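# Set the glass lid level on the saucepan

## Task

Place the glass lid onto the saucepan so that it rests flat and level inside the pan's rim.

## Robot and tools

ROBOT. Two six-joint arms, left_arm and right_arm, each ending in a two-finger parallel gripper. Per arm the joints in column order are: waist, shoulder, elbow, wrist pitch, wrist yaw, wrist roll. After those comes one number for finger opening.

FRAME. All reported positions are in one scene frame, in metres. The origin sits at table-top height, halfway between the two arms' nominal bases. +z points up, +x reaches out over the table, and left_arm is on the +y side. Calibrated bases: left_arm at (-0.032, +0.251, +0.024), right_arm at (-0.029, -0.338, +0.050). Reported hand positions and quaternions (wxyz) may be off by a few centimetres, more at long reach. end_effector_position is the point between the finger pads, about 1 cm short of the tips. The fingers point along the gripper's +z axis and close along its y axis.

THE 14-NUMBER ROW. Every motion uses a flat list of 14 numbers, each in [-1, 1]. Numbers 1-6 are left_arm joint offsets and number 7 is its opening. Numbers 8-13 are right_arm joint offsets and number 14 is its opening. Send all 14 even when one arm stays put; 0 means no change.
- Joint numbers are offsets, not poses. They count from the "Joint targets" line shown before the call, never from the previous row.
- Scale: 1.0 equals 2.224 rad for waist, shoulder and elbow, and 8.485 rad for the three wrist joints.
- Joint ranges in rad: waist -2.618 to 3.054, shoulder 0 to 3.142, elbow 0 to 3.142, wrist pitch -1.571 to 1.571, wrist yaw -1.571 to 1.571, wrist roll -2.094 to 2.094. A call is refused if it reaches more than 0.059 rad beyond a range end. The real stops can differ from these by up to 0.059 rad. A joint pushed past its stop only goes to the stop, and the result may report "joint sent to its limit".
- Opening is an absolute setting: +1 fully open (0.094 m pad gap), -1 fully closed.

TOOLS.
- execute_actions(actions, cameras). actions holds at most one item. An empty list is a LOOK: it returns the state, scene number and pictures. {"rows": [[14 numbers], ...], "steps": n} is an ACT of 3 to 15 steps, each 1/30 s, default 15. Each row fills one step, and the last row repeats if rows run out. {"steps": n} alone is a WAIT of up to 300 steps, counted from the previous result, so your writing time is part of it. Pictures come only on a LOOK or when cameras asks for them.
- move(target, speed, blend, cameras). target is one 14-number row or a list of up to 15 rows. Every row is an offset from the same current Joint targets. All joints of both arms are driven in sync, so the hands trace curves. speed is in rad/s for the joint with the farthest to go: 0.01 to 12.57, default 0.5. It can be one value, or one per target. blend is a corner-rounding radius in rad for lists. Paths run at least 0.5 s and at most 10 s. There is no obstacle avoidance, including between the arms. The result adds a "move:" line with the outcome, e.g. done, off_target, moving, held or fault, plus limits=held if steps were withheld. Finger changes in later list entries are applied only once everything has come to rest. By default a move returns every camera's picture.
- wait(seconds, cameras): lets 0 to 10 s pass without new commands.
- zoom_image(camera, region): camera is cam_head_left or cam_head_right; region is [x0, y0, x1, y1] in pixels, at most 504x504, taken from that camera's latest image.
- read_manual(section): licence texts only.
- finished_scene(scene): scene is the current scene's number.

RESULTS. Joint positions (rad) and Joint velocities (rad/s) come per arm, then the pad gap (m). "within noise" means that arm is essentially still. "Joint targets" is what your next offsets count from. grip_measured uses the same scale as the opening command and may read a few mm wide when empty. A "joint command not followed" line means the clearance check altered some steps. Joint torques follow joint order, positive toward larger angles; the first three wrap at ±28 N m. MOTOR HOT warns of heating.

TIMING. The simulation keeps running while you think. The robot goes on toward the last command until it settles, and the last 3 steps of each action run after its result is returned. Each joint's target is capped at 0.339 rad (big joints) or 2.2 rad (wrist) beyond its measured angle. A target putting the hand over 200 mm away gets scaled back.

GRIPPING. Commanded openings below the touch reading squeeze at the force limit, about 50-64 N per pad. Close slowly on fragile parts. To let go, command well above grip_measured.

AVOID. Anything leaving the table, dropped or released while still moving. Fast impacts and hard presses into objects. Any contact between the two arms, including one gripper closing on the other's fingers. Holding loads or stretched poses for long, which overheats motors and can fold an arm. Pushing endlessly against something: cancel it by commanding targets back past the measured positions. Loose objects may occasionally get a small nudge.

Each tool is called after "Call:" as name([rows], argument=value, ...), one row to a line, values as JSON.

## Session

Call:
execute_actions(actions=[], cameras=["all"])

Scene clock: 0.00 s of 4200.00 s.
left_arm: end_effector_position=(+0.1475, +0.0375, +0.2431) grip_measured=+1.000 end_effector_quat_wxyz=(+0.515, +0.042, +0.670, -0.533) | right_arm: end_effector_position=(+0.1002, -0.1266, +0.3200) grip_measured=+1.000 end_effector_quat_wxyz=(+0.622, -0.040, +0.639, +0.450)
Joint positions: left_arm=[-0.879 0.447 0.054 0.492 -0.026 -0.736 0.094] | right_arm=[1.617 0.44 0.147 0.589 0.91 0.326 0.094]
Joint velocities: within noise
Joint torques (N m): no reading
Heat: left arm: 34 °C; right arm: 33 °C.
Joint targets: left_arm=[-0.879 0.441 0.066 0.499 -0.025 -0.730] | right_arm=[1.617 0.434 0.150 0.575 0.907 0.322]

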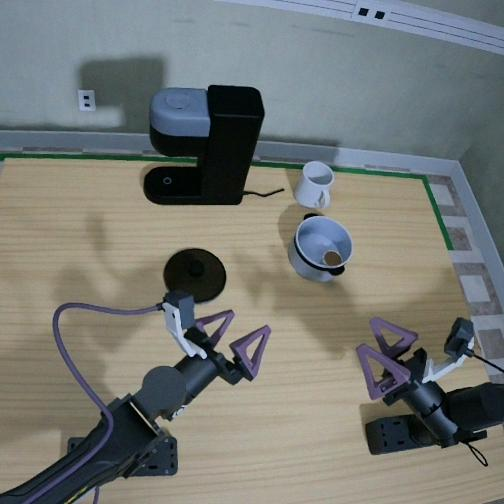

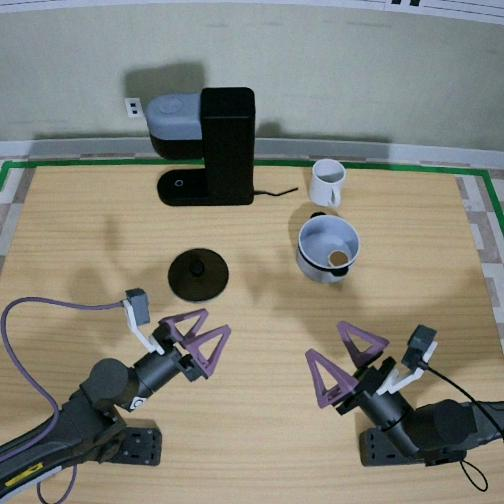

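Call:
zoom_image(camera="cam_head_right", region=[150, 205, 250, 305])

Call:
zoom_image(camera="cam_head_right", region=[280, 195, 380, 295])

Call:
zoom_image(camera="cam_head_left", region=[150, 225, 250, 325])

Call:
zoom_image(camera="cam_head_left", region=[270, 195, 370, 295])

Scaled by 5.040.

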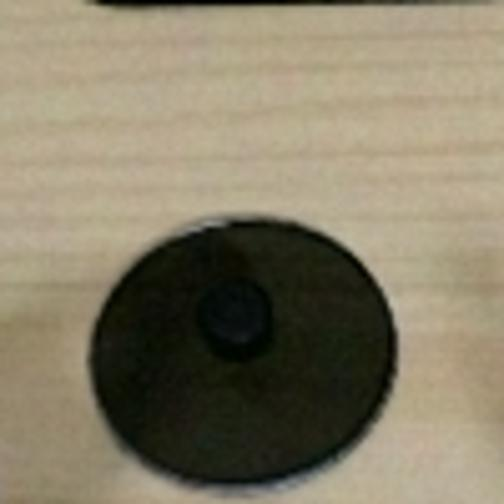

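Scaled by 5.040.

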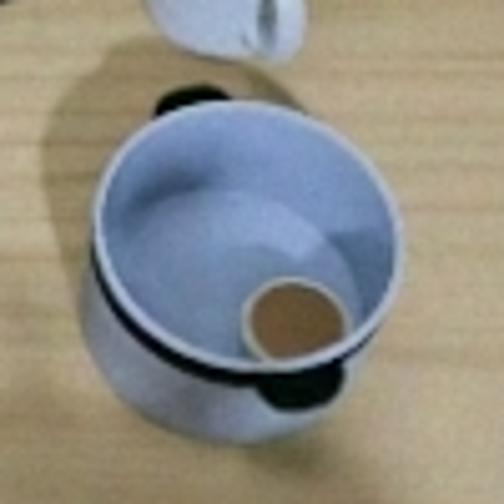

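Scaled by 5.040.

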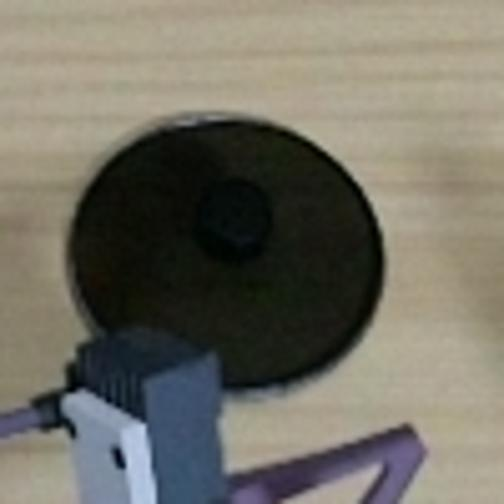

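Scaled by 5.040.

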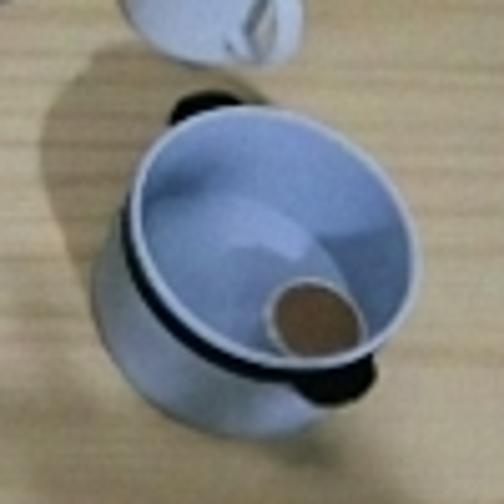

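Call:
move([
  [0.585,-0.09,0,0,0,0,1,0,0,0,0,0,0,1],
  [0.585,-0.09,0,0,0,0,1,-0.3426,0.9042,0.9218,-0.1744,-0.1069,-0.0379,1],
], speed=0.9, blend=[0.2,0])

Call:
zoom_image(camera="cam_head_right", region=[150, 205, 250, 305])

Call:
zoom_image(camera="cam_head_left", region=[150, 225, 250, 325])

Scene clock: 5.27 s of 4200.00 s.
left_arm: end_effector_position=(+0.2006, +0.3555, +0.2901) grip_measured=+1.000 end_effector_quat_wxyz=(+0.791, -0.330, +0.499, -0.126) | right_arm: end_effector_position=(+0.3495, +0.0946, +0.1126) grip_measured=+1.000 end_effector_quat_wxyz=(+0.195, -0.401, +0.891, +0.084)
Joint positions: left_arm=[0.417 0.257 0.054 0.492 -0.022 -0.737 0.094] | right_arm=[0.85 2.43 2.18 -0.893 0.01 0.005 0.094]
Joint torques (N m): left_arm=[0.46 1.17 7.64 1.41 0.03 0.04] | right_arm=[0.44 -14.02 7.58 0.93 -0.04 -0.06]
Heat: left arm: 34 °C; right arm: 34 °C.
Joint targets: left_arm=[0.423 0.241 0.066 0.499 -0.025 -0.730] | right_arm=[0.855 2.446 2.201 -0.904 0.000 0.000]
Kept back: nothing.
move: done

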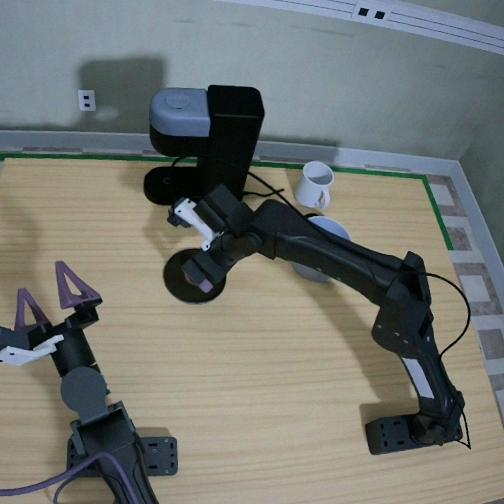

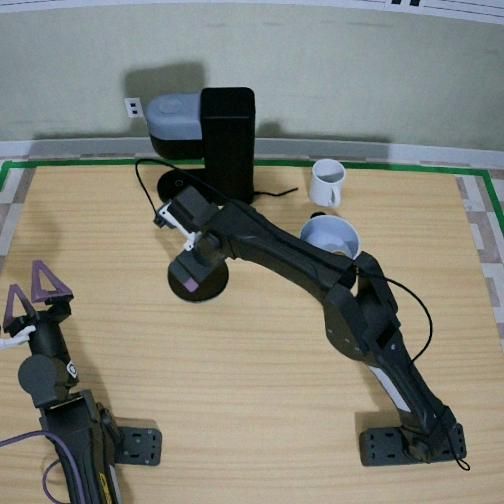

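Scaled by 5.040.

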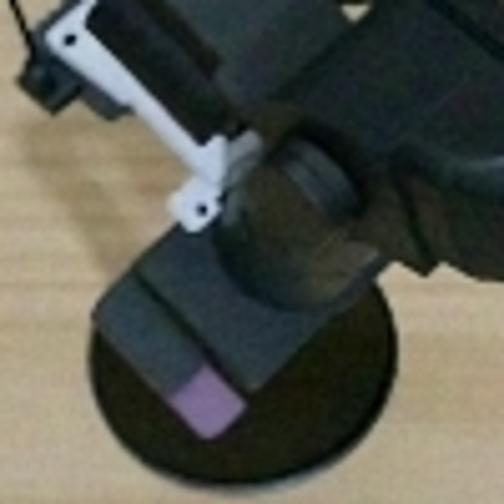

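Scaled by 5.040.

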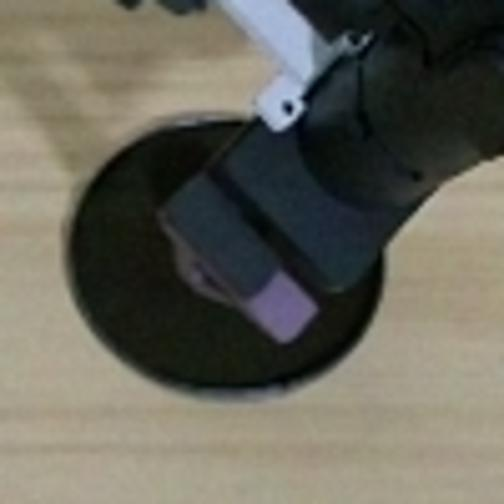

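Call:
move(target=[0,0,0,0,0,0,1,0,0.0099,-0.0679,0.0203,0,0,1], speed=0.2)

Call:
zoom_image(camera="cam_head_right", region=[150, 225, 250, 325])

Call:
zoom_image(camera="cam_head_left", region=[150, 225, 250, 325])

Scene clock: 7.03 s of 4200.00 s.
left_arm: end_effector_position=(+0.2006, +0.3555, +0.2901) grip_measured=+1.000 end_effector_quat_wxyz=(+0.791, -0.330, +0.499, -0.126) | right_arm: end_effector_position=(+0.3522, +0.0978, +0.0792) grip_measured=+1.000 end_effector_quat_wxyz=(+0.204, -0.400, +0.889, +0.088)
Joint positions: left_arm=[0.417 0.257 0.054 0.492 -0.022 -0.737 0.094] | right_arm=[0.85 2.442 2.061 -0.742 0.009 0.005 0.094]
Joint torques (N m): left_arm=[0.42 1.1 7.64 1.47 -0.06 0.06] | right_arm=[0.44 -13.19 4.89 1.11 -0.04 -0.06]
Heat: left arm: 34 °C; right arm: 35 °C.
Joint targets: left_arm=[0.423 0.241 0.066 0.499 -0.025 -0.730] | right_arm=[0.855 2.468 2.050 -0.732 0.000 0.000]
Kept back: nothing.
move: done

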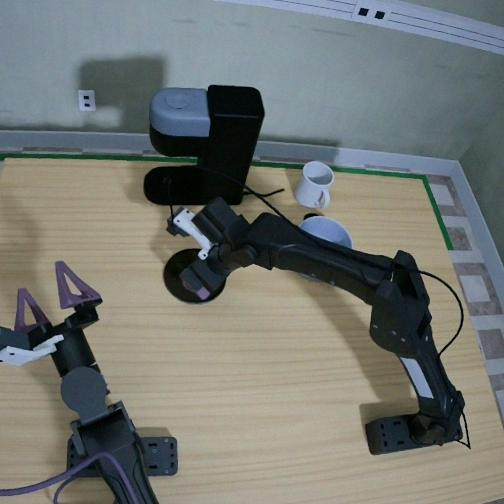

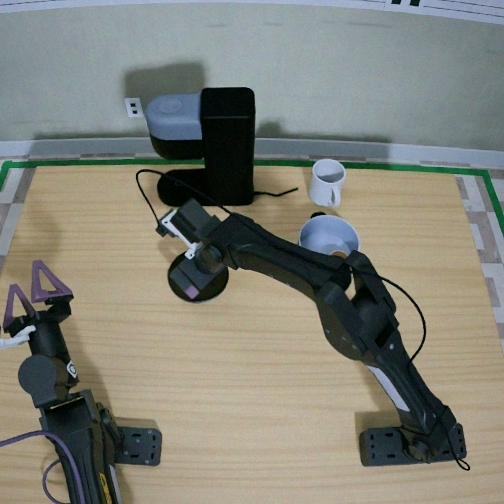

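Scaled by 5.040.

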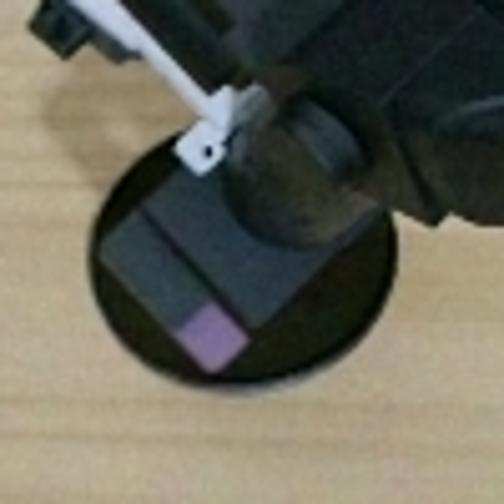

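Scaled by 5.040.

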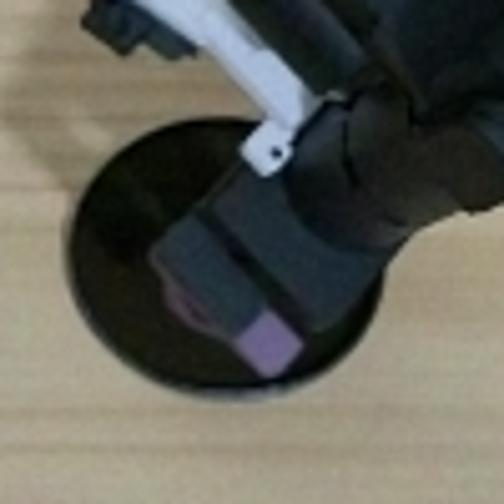

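Call:
zoom_image(camera="cam_head_left", region=[170, 260, 215, 305])

Call:
zoom_image(camera="cam_head_right", region=[165, 255, 210, 300])

Scaled by 11.200.

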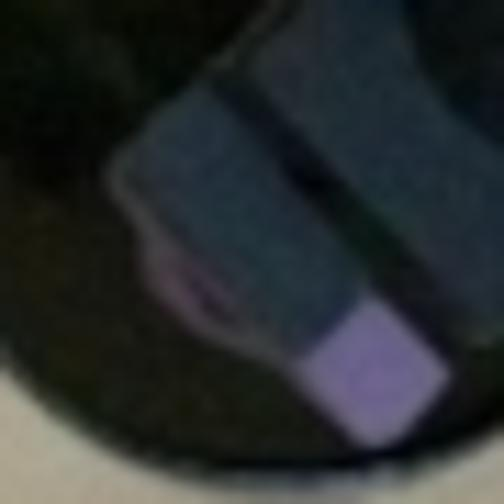

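Scaled by 11.200.

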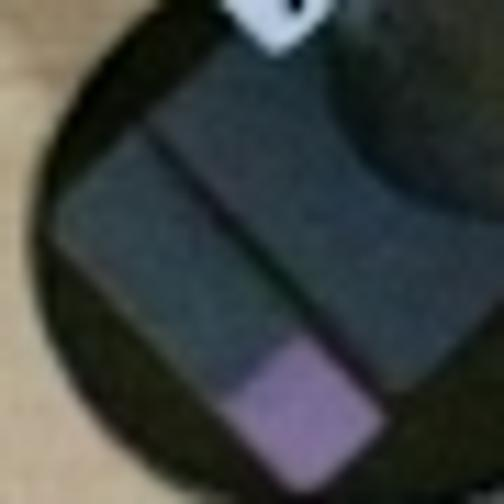

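Call:
move(target=[0,0,0,0,0,0,1,0,0.0535,0.0679,-0.0052,0,0,1], speed=0.15)

Call:
zoom_image(camera="cam_head_left", region=[155, 240, 235, 320])

Call:
zoom_image(camera="cam_head_right", region=[155, 240, 235, 320])

Scene clock: 9.27 s of 4200.00 s.
left_arm: end_effector_position=(+0.2006, +0.3555, +0.2901) grip_measured=+1.000 end_effector_quat_wxyz=(+0.791, -0.330, +0.499, -0.126) | right_arm: end_effector_position=(+0.3610, +0.1080, +0.0535) grip_measured=+1.000 end_effector_quat_wxyz=(+0.195, -0.401, +0.891, +0.084)
Joint positions: left_arm=[0.417 0.257 0.054 0.492 -0.022 -0.737 0.094] | right_arm=[0.85 2.557 2.179 -0.766 0.009 0.005 0.094]
Joint torques (N m): left_arm=[0.2 1.03 7.66 1.46 -0.08 0.06] | right_arm=[0.44 -13.52 7.65 0.93 -0.04 -0.06]
Heat: left arm: 34 °C; right arm: 35 °C.
Joint targets: left_arm=[0.423 0.241 0.066 0.499 -0.025 -0.730] | right_arm=[0.855 2.587 2.201 -0.777 0.000 0.000]
Kept back: nothing.
move: done

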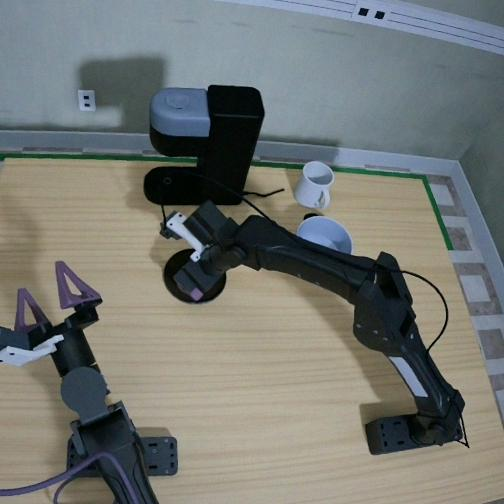

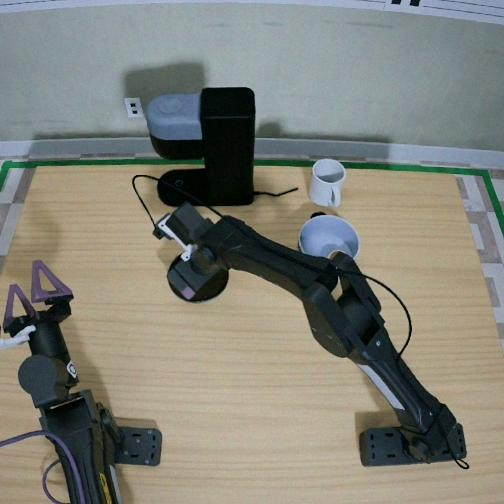

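Scaled by 6.300.

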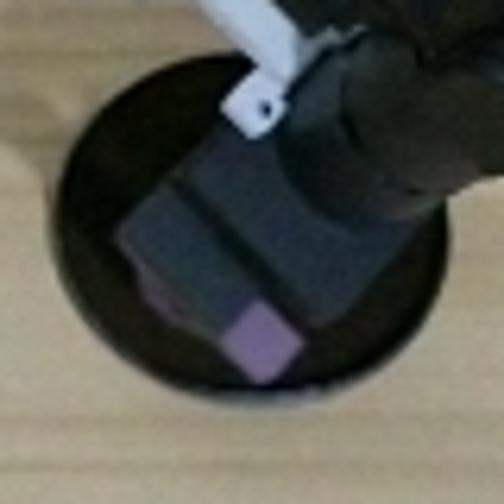

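Scaled by 6.300.

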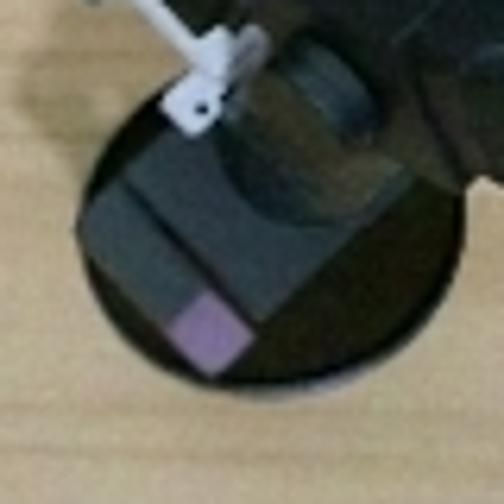

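Call:
move(target=[0,0,0,0,0,0,1,0.002,0.0238,0.0175,0.0014,0,0,1], speed=0.1)

Call:
zoom_image(camera="cam_head_left", region=[155, 240, 235, 320])

Scene clock: 10.33 s of 4200.00 s.
left_arm: end_effector_position=(+0.2006, +0.3555, +0.2901) grip_measured=+1.000 end_effector_quat_wxyz=(+0.791, -0.330, +0.499, -0.126) | right_arm: end_effector_position=(+0.3629, +0.1126, +0.0403) grip_measured=+1.000 end_effector_quat_wxyz=(+0.191, -0.403, +0.891, +0.082)
Joint positions: left_arm=[0.417 0.257 0.054 0.492 -0.022 -0.737 0.094] | right_arm=[0.853 2.604 2.22 -0.767 0.01 0.004 0.094]
Joint torques (N m): left_arm=[0.25 0.95 7.39 1.47 -0.04 0.02] | right_arm=[0.59 -13.24 7.5 1.05 -0.05 -0.05]
Heat: left arm: 34 °C; right arm: 35 °C.
Joint targets: left_arm=[0.423 0.241 0.066 0.499 -0.025 -0.730] | right_arm=[0.860 2.640 2.239 -0.765 0.000 0.000]
Kept back: nothing.
move: off_target (right_arm); right_arm: the shoulder is farthest, 0.036 rad from its target

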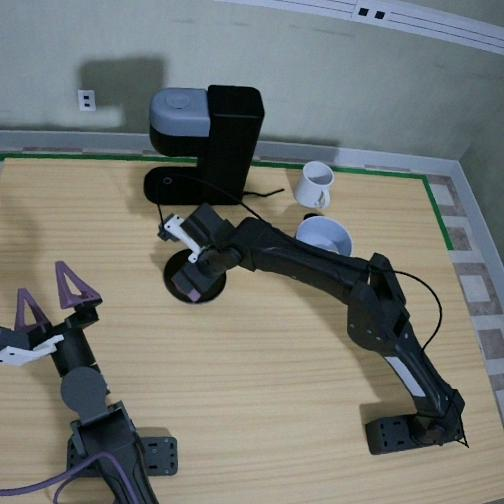

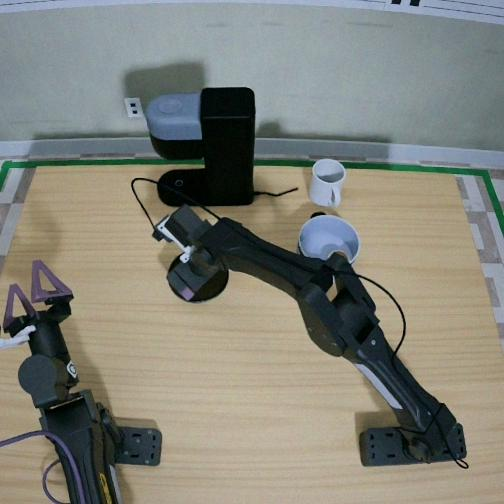

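Scaled by 6.300.

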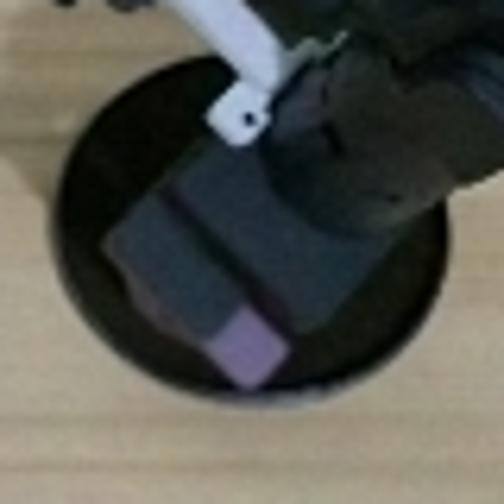

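Close slowly.

Call:
move([
  [0,0,0,0,0,0,1,0,0,0,0,0,0,0.4],
  [0,0,0,0,0,0,1,0,0,0,0,0,0,0],
  [0,0,0,0,0,0,1,0,0,0,0,0,0,-0.2],
  [0,0,0,0,0,0,1,0,0,0,0,0,0,-0.4],
  [0,0,0,0,0,0,1,0,0,0,0,0,0,-0.8],
])

Call:
zoom_image(camera="cam_head_left", region=[155, 240, 235, 320])

Call:
zoom_image(camera="cam_head_right", region=[150, 225, 250, 325])

Scene clock: 13.07 s of 4200.00 s.
left_arm: end_effector_position=(+0.2006, +0.3555, +0.2901) grip_measured=+1.000 end_effector_quat_wxyz=(+0.791, -0.330, +0.499, -0.126) | right_arm: end_effector_position=(+0.3651, +0.1151, +0.0433) grip_measured=-0.309 end_effector_quat_wxyz=(+0.197, -0.403, +0.889, +0.085)
Joint positions: left_arm=[0.417 0.257 0.054 0.492 -0.022 -0.737 0.094] | right_arm=[0.853 2.604 2.226 -0.759 0.01 0.003 0.032]
Joint torques (N m): left_arm=[0.28 1.2 7.64 1.42 0 -0.01] | right_arm=[0.58 -13.3 6.94 1 -0.05 -0.03]
Heat: left arm: 34 °C; right arm: 35 °C.
Joint targets: left_arm=[0.423 0.241 0.066 0.499 -0.025 -0.730] | right_arm=[0.860 2.640 2.240 -0.764 0.000 0.000]
Kept back: nothing.
move: off_target (right_arm); target 2's new numbers were sent with right_arm's shoulder 0.036 rad from that target; target 3's new numbers were sent with right_arm's shoulder 0.036 rad from that target; target 4's new numbers were sent with right_arm's shoulder 0.036 rad from that target; target 5's new numbers were sent with right_arm's shoulder 0.036 rad from that target; right_arm: the shoulder is farthest, 0.036 rad from its target

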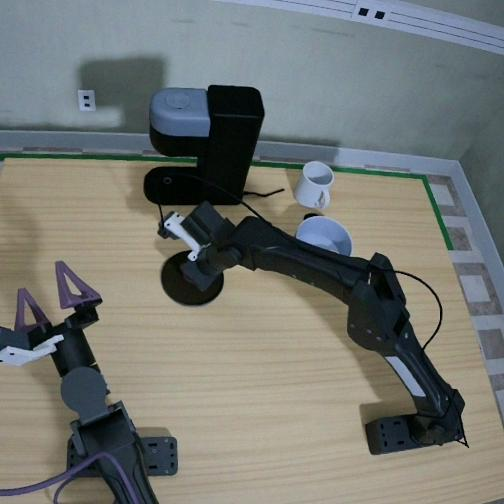

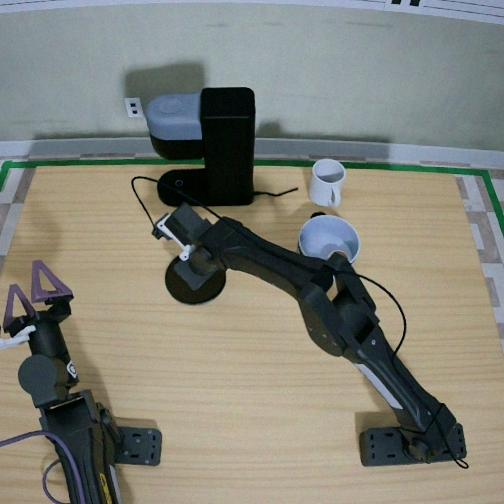

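Scaled by 6.300.

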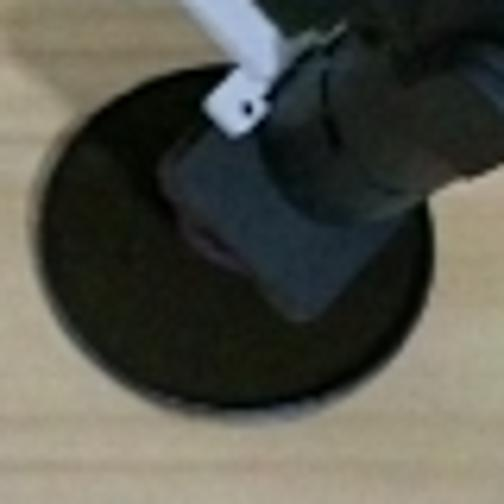

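Scaled by 5.040.

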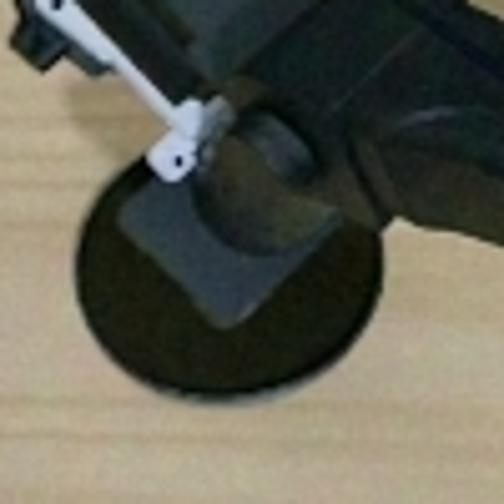

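Call:
move([
  [0,0,0,0,0,0,1,0,-0.0585,0,-0.0065,0,0,-0.8],
  [0,0,0,0,0,0,1,0,-0.2023,-0.1439,-0.0031,0,0,-0.8],
  [0,0,0,0,0,0,1,-0.2383,-0.3687,-0.3179,0,0,0,-0.8],
], speed=[0.15,0.3,0.4], blend=[0.02,0.1,0])

Call:
zoom_image(camera="cam_head_left", region=[270, 195, 370, 295])

Call:
zoom_image(camera="cam_head_right", region=[280, 195, 380, 295])

Scene clock: 17.10 s of 4200.00 s.
left_arm: end_effector_position=(+0.2006, +0.3555, +0.2901) grip_measured=+1.000 end_effector_quat_wxyz=(+0.791, -0.330, +0.499, -0.126) | right_arm: end_effector_position=(+0.4018, -0.1926, +0.1785) grip_measured=-0.309 end_effector_quat_wxyz=(+0.223, -0.156, +0.962, +0.034)
Joint positions: left_arm=[0.417 0.257 0.054 0.492 -0.022 -0.737 0.094] | right_arm=[0.323 1.857 1.538 -0.798 0.006 0.003 0.032]
Joint torques (N m): left_arm=[0.55 1.13 7.72 1.46 -0.01 0.05] | right_arm=[0.85 -14.28 5.38 1.45 -0.01 -0.04]
Heat: left arm: 34 °C; right arm: 38 °C.
Joint targets: left_arm=[0.423 0.241 0.066 0.499 -0.025 -0.730] | right_arm=[0.329 1.819 1.532 -0.765 0.000 0.000]
Kept back: nothing.
move: off_target (right_arm); right_arm: the shoulder is farthest, 0.037 rad from its target

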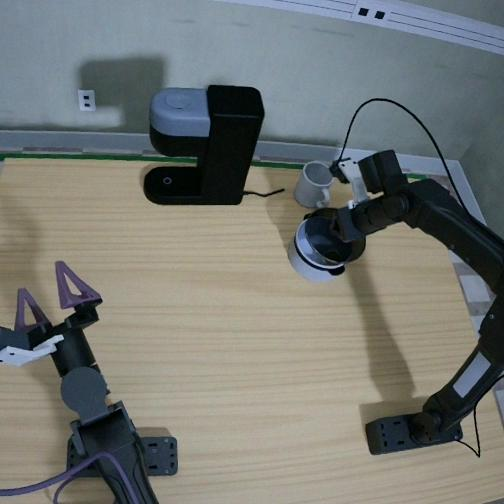

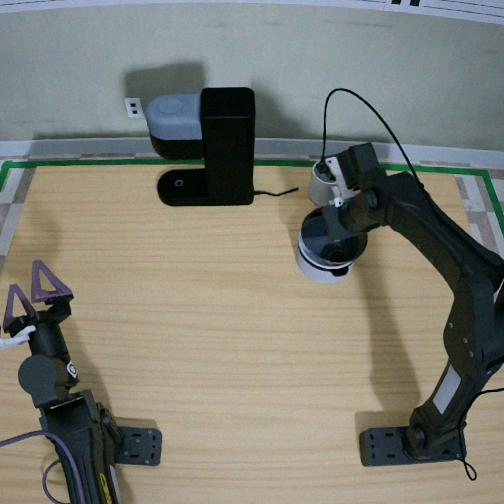

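Scaled by 5.040.

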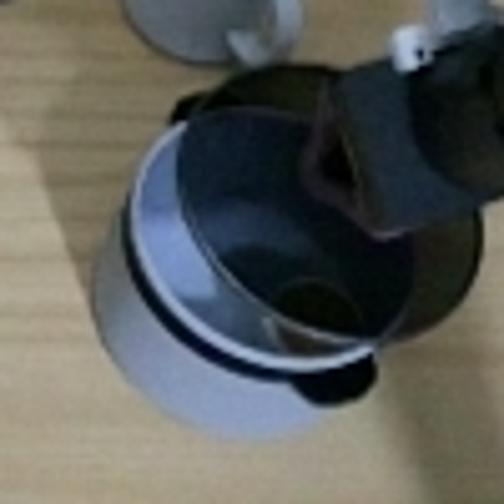

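Scaled by 5.040.

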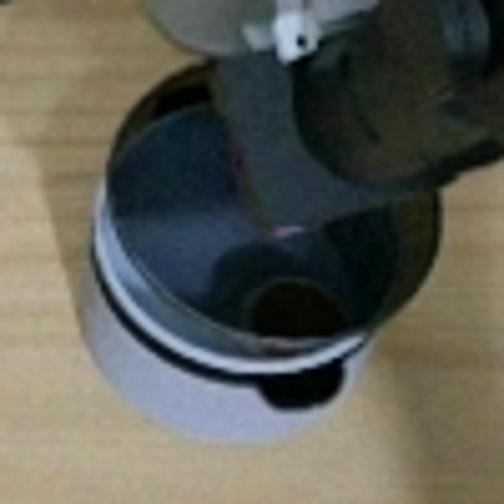

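Call:
move(target=[0,0,0,0,0,0,1,-0.0038,0.0454,-0.0045,0.0088,0,0,-0.8], speed=0.15)

Call:
zoom_image(camera="cam_head_left", region=[270, 195, 370, 295])

Call:
zoom_image(camera="cam_head_right", region=[280, 195, 380, 295])

Scene clock: 18.73 s of 4200.00 s.
left_arm: end_effector_position=(+0.2006, +0.3555, +0.2901) grip_measured=+1.000 end_effector_quat_wxyz=(+0.791, -0.330, +0.499, -0.126) | right_arm: end_effector_position=(+0.4136, -0.1880, +0.1556) grip_measured=-0.309 end_effector_quat_wxyz=(+0.223, -0.157, +0.962, +0.034)
Joint positions: left_arm=[0.417 0.257 0.054 0.492 -0.022 -0.737 0.094] | right_arm=[0.324 1.916 1.524 -0.725 0.006 0.003 0.032]
Joint torques (N m): left_arm=[0.38 1.21 7.6 1.42 0.01 0.05] | right_arm=[-0.25 -10.59 5.68 1.48 -0.02 -0.04]
Heat: left arm: 34 °C; right arm: 38 °C.
Joint targets: left_arm=[0.423 0.241 0.066 0.499 -0.025 -0.730] | right_arm=[0.321 1.920 1.523 -0.690 0.000 0.000]
Kept back: nothing.
move: done

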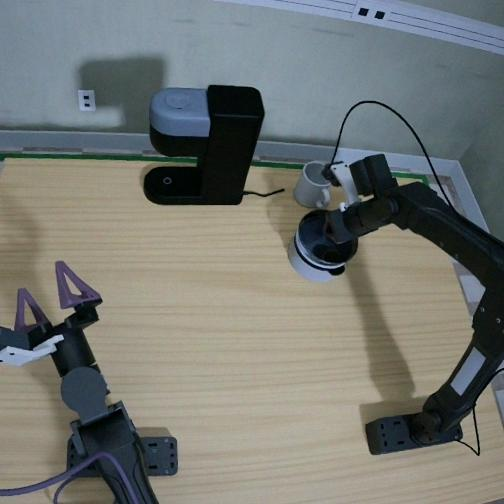

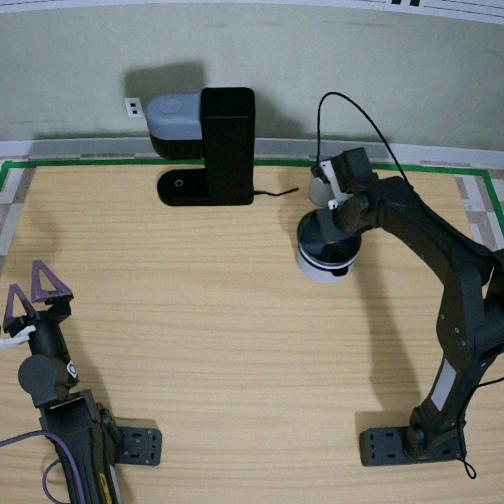

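Scaled by 5.040.

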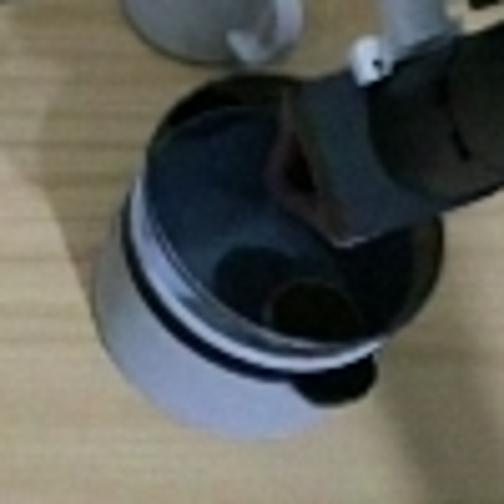

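Scaled by 5.040.

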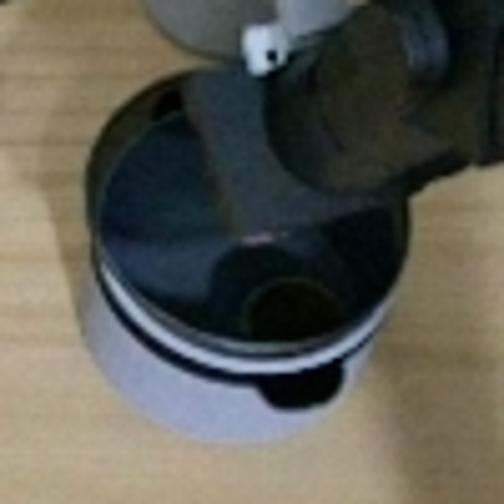

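Call:
move(target=[0,0,0,0,0,0,1,-0.0063,0.0144,-0.0175,0.0062,0,0,-0.8], speed=0.08)

Call:
zoom_image(camera="cam_head_left", region=[270, 195, 370, 295])

Call:
zoom_image(camera="cam_head_right", region=[280, 195, 380, 295])

Scene clock: 20.17 s of 4200.00 s.
left_arm: end_effector_position=(+0.2006, +0.3555, +0.2901) grip_measured=+1.000 end_effector_quat_wxyz=(+0.791, -0.330, +0.499, -0.126) | right_arm: end_effector_position=(+0.4163, -0.1921, +0.1355) grip_measured=-0.309 end_effector_quat_wxyz=(+0.217, -0.152, +0.964, +0.032)
Joint positions: left_arm=[0.417 0.257 0.054 0.492 -0.022 -0.737 0.094] | right_arm=[0.314 1.944 1.487 -0.672 0.006 0.003 0.032]
Joint torques (N m): left_arm=[0.68 1.13 7.56 1.48 0.01 0.02] | right_arm=[-0.61 -10.43 5.45 1.4 -0.02 -0.04]
Heat: left arm: 34 °C; right arm: 38 °C.
Joint targets: left_arm=[0.423 0.241 0.066 0.499 -0.025 -0.730] | right_arm=[0.307 1.952 1.484 -0.637 0.000 0.000]
Kept back: nothing.
move: done

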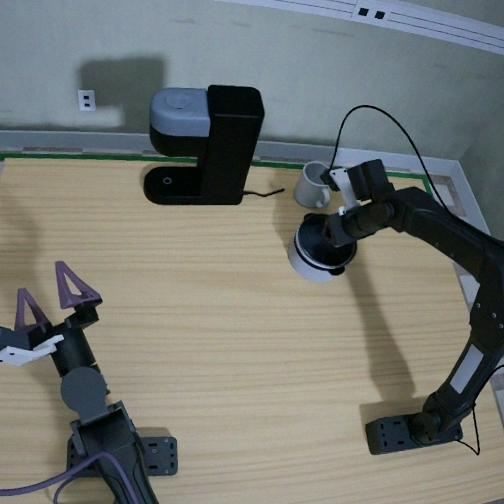

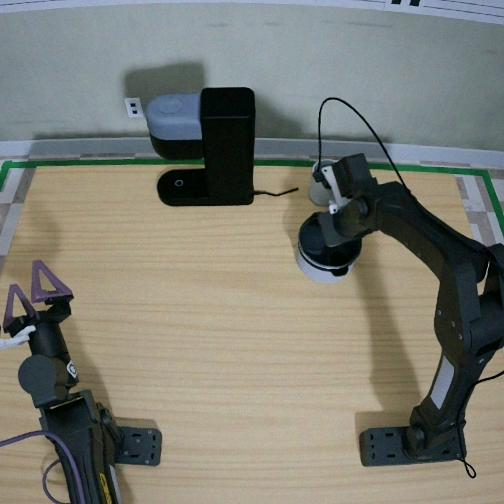

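Scaled by 5.040.

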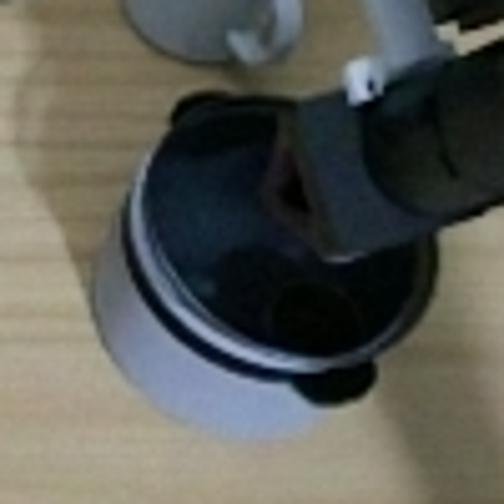

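Scaled by 5.040.

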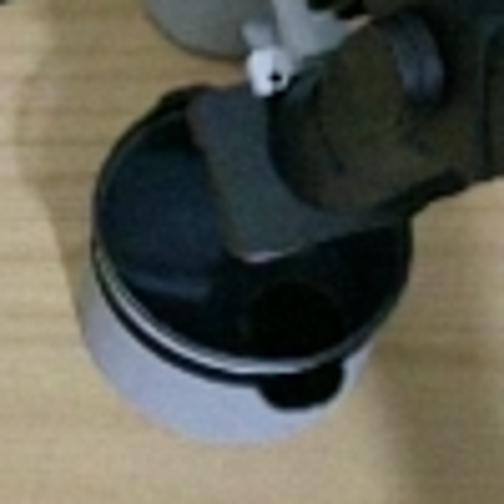

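Call:
move(target=[0,0,0,0,0,0,1,0.001,0.0045,-0.0121,0.0036,0,0,-0.8], speed=0.05)

Call:
zoom_image(camera="cam_head_left", region=[270, 195, 370, 295])

Call:
zoom_image(camera="cam_head_right", region=[280, 195, 380, 295])

Scene clock: 22.73 s of 4200.00 s.
left_arm: end_effector_position=(+0.2006, +0.3555, +0.2901) grip_measured=+1.000 end_effector_quat_wxyz=(+0.791, -0.330, +0.499, -0.126) | right_arm: end_effector_position=(+0.4153, -0.1924, +0.1253) grip_measured=-0.309 end_effector_quat_wxyz=(+0.215, -0.152, +0.964, +0.032)
Joint positions: left_arm=[0.417 0.257 0.054 0.492 -0.022 -0.737 0.094] | right_arm=[0.314 1.953 1.461 -0.641 0.006 0.003 0.032]
Joint torques (N m): left_arm=[0.2 1.11 7.79 1.43 -0.05 0.01] | right_arm=[-0.4 -10.39 5.38 1.38 -0.02 -0.04]
Heat: left arm: 34 °C; right arm: 37 °C.
Joint targets: left_arm=[0.423 0.241 0.066 0.499 -0.025 -0.730] | right_arm=[0.309 1.963 1.457 -0.607 0.000 0.000]
Kept back: nothing.
move: done

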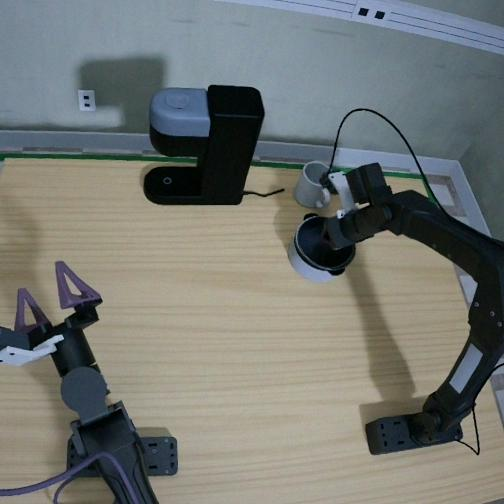

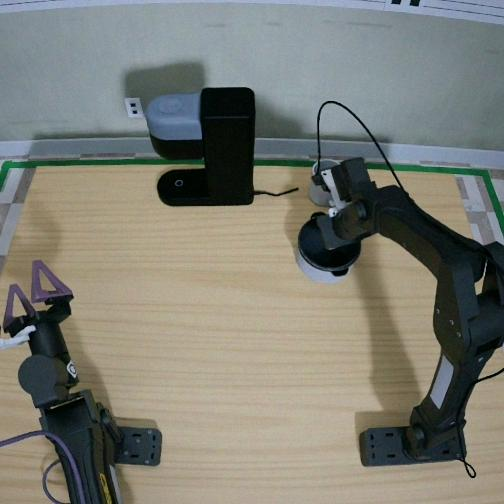

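Scaled by 5.040.

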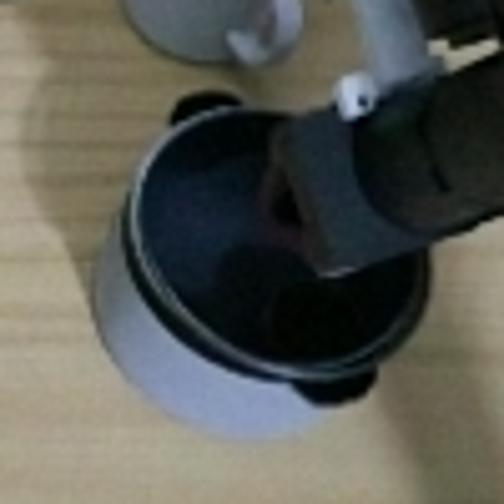

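Scaled by 5.040.

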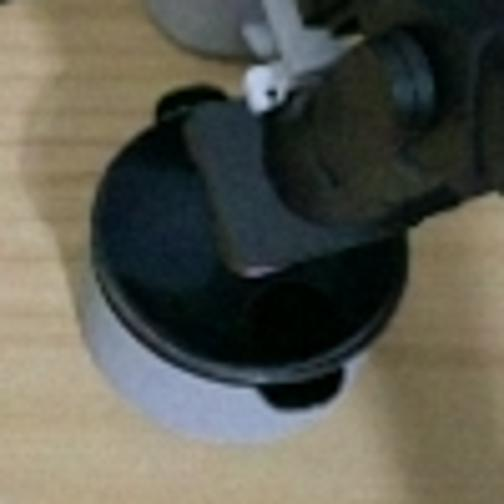

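Call:
move(target=[0,0,0,0,0,0,1,0,0.0025,-0.0055,0.0018,0,0,-0.8], speed=0.05)

Call:
zoom_image(camera="cam_head_left", region=[280, 205, 360, 285])

Call:
zoom_image(camera="cam_head_right", region=[290, 205, 370, 285])

Scene clock: 23.90 s of 4200.00 s.
left_arm: end_effector_position=(+0.2006, +0.3555, +0.2901) grip_measured=+1.000 end_effector_quat_wxyz=(+0.791, -0.330, +0.499, -0.126) | right_arm: end_effector_position=(+0.4150, -0.1925, +0.1202) grip_measured=-0.309 end_effector_quat_wxyz=(+0.214, -0.152, +0.964, +0.031)
Joint positions: left_arm=[0.417 0.257 0.054 0.492 -0.022 -0.737 0.094] | right_arm=[0.314 1.958 1.448 -0.626 0.006 0.003 0.032]
Joint torques (N m): left_arm=[0.57 1.1 7.41 1.43 -0.04 0.04] | right_arm=[-0.42 -10.4 5.34 1.4 -0.02 -0.04]
Heat: left arm: 34 °C; right arm: 37 °C.
Joint targets: left_arm=[0.423 0.241 0.066 0.499 -0.025 -0.730] | right_arm=[0.309 1.968 1.444 -0.592 0.000 0.000]
Kept back: nothing.
move: done

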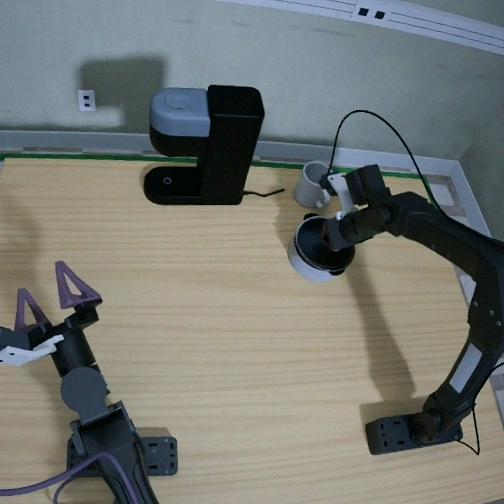

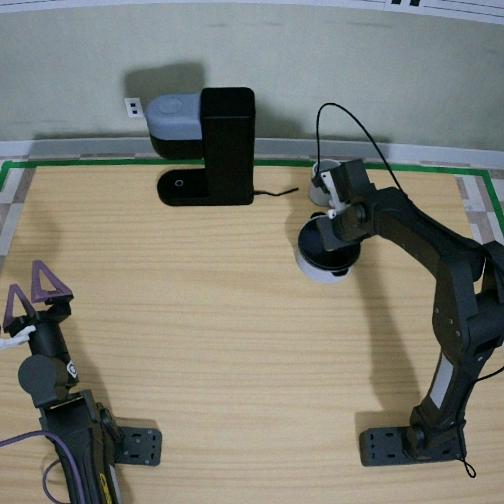

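Scaled by 6.300.

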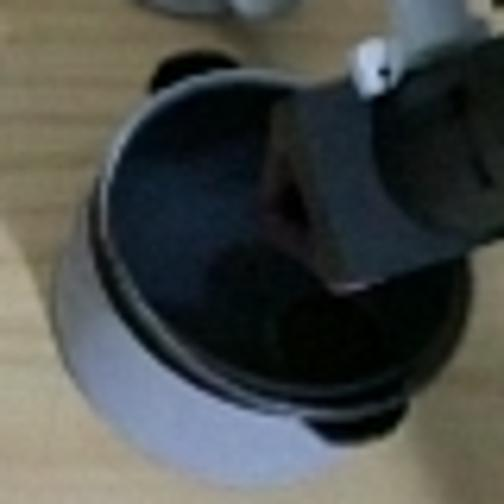

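Scaled by 6.300.

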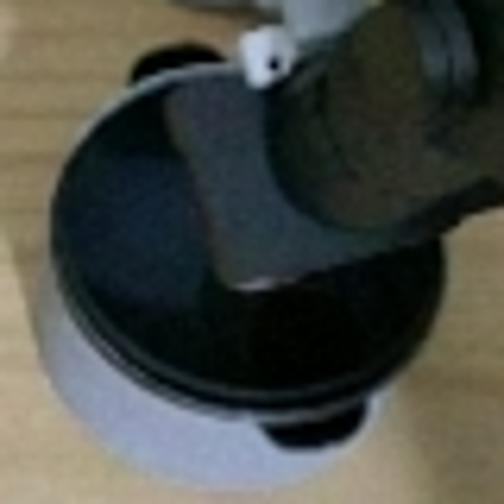

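Call:
move(target=[0,0,0,0,0,0,1,0,0.0074,0.018,-0.0014,0,0,-0.8], speed=0.05)

Call:
zoom_image(camera="cam_head_left", region=[280, 205, 360, 285])

Call:
zoom_image(camera="cam_head_right", region=[290, 205, 370, 285])

Scene clock: 25.20 s of 4200.00 s.
left_arm: end_effector_position=(+0.2006, +0.3555, +0.2901) grip_measured=+1.000 end_effector_quat_wxyz=(+0.791, -0.330, +0.499, -0.126) | right_arm: end_effector_position=(+0.4160, -0.1921, +0.1170) grip_measured=-0.309 end_effector_quat_wxyz=(+0.211, -0.152, +0.965, +0.031)
Joint positions: left_arm=[0.417 0.257 0.054 0.492 -0.022 -0.737 0.094] | right_arm=[0.314 1.97 1.454 -0.625 0.006 0.003 0.032]
Joint torques (N m): left_arm=[0.35 1.11 7.65 1.48 -0.03 0.04] | right_arm=[-0.42 -10.04 8.35 1.26 -0.02 -0.04]
Heat: left arm: 34 °C; right arm: 37 °C.
Joint targets: left_arm=[0.423 0.241 0.066 0.499 -0.025 -0.730] | right_arm=[0.309 1.984 1.485 -0.603 0.000 0.000]
Kept back: nothing.
move: done

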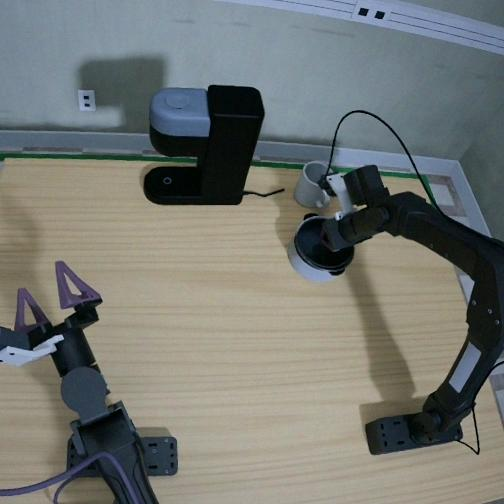

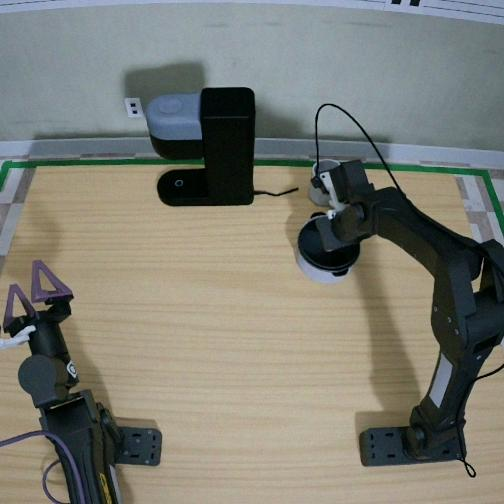

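Scaled by 6.300.

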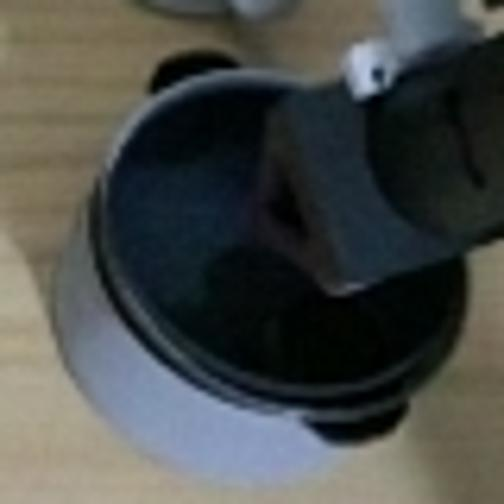

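Scaled by 6.300.

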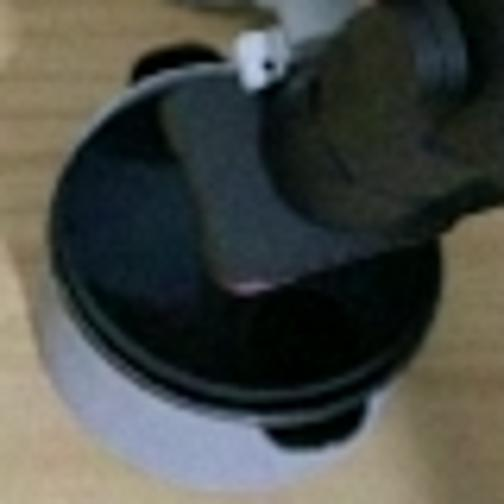

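Call:
move(target=[0,0,0,0,0,0,1,0,0,0.014,-0.001,0,0,-0.8], speed=0.05)

Call:
zoom_image(camera="cam_head_left", region=[280, 205, 360, 285])

Call:
zoom_image(camera="cam_head_right", region=[290, 205, 370, 285])

Scene clock: 26.33 s of 4200.00 s.
left_arm: end_effector_position=(+0.2006, +0.3555, +0.2901) grip_measured=+1.000 end_effector_quat_wxyz=(+0.791, -0.330, +0.499, -0.126) | right_arm: end_effector_position=(+0.4236, -0.1897, +0.1249) grip_measured=-0.309 end_effector_quat_wxyz=(+0.222, -0.152, +0.963, +0.033)
Joint positions: left_arm=[0.417 0.257 0.054 0.492 -0.022 -0.737 0.094] | right_arm=[0.314 1.974 1.483 -0.626 0.006 0.003 0.032]
Joint torques (N m): left_arm=[0.53 1.05 7.71 1.52 -0.06 0.08] | right_arm=[-0.43 -10.58 8.59 1.22 -0.01 -0.04]
Heat: left arm: 34 °C; right arm: 37 °C.
Joint targets: left_arm=[0.423 0.241 0.066 0.499 -0.025 -0.730] | right_arm=[0.309 1.984 1.516 -0.612 0.000 0.000]
Kept back: nothing.
move: done

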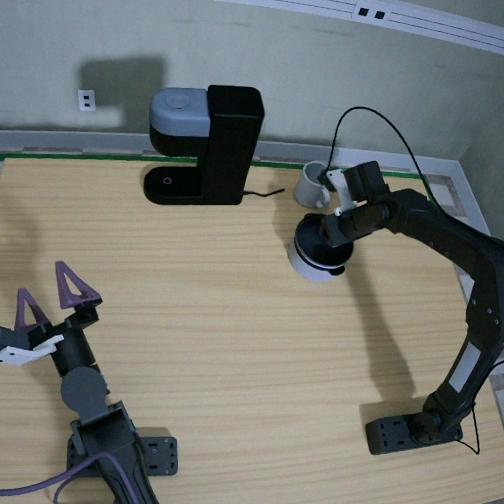

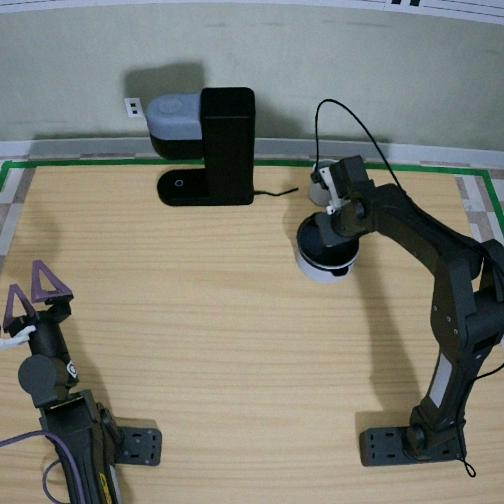

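Scaled by 6.300.

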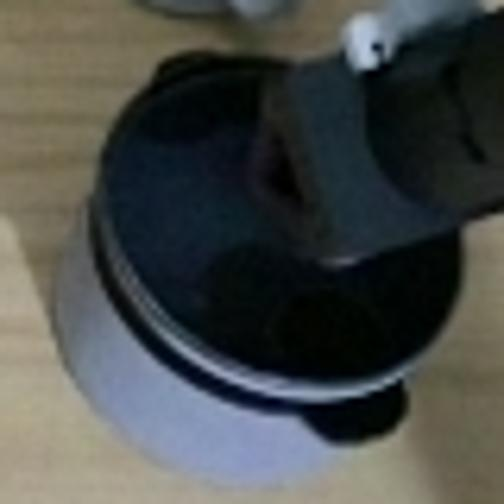

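Scaled by 6.300.

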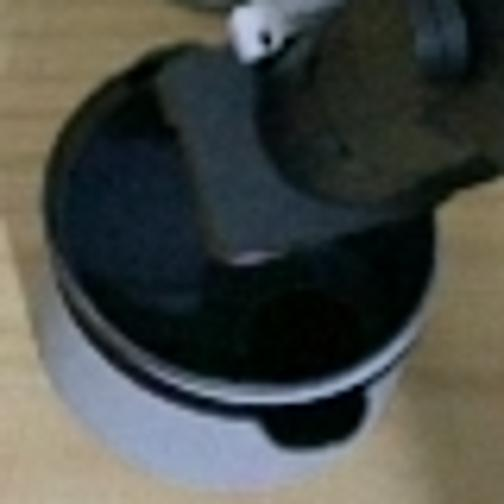

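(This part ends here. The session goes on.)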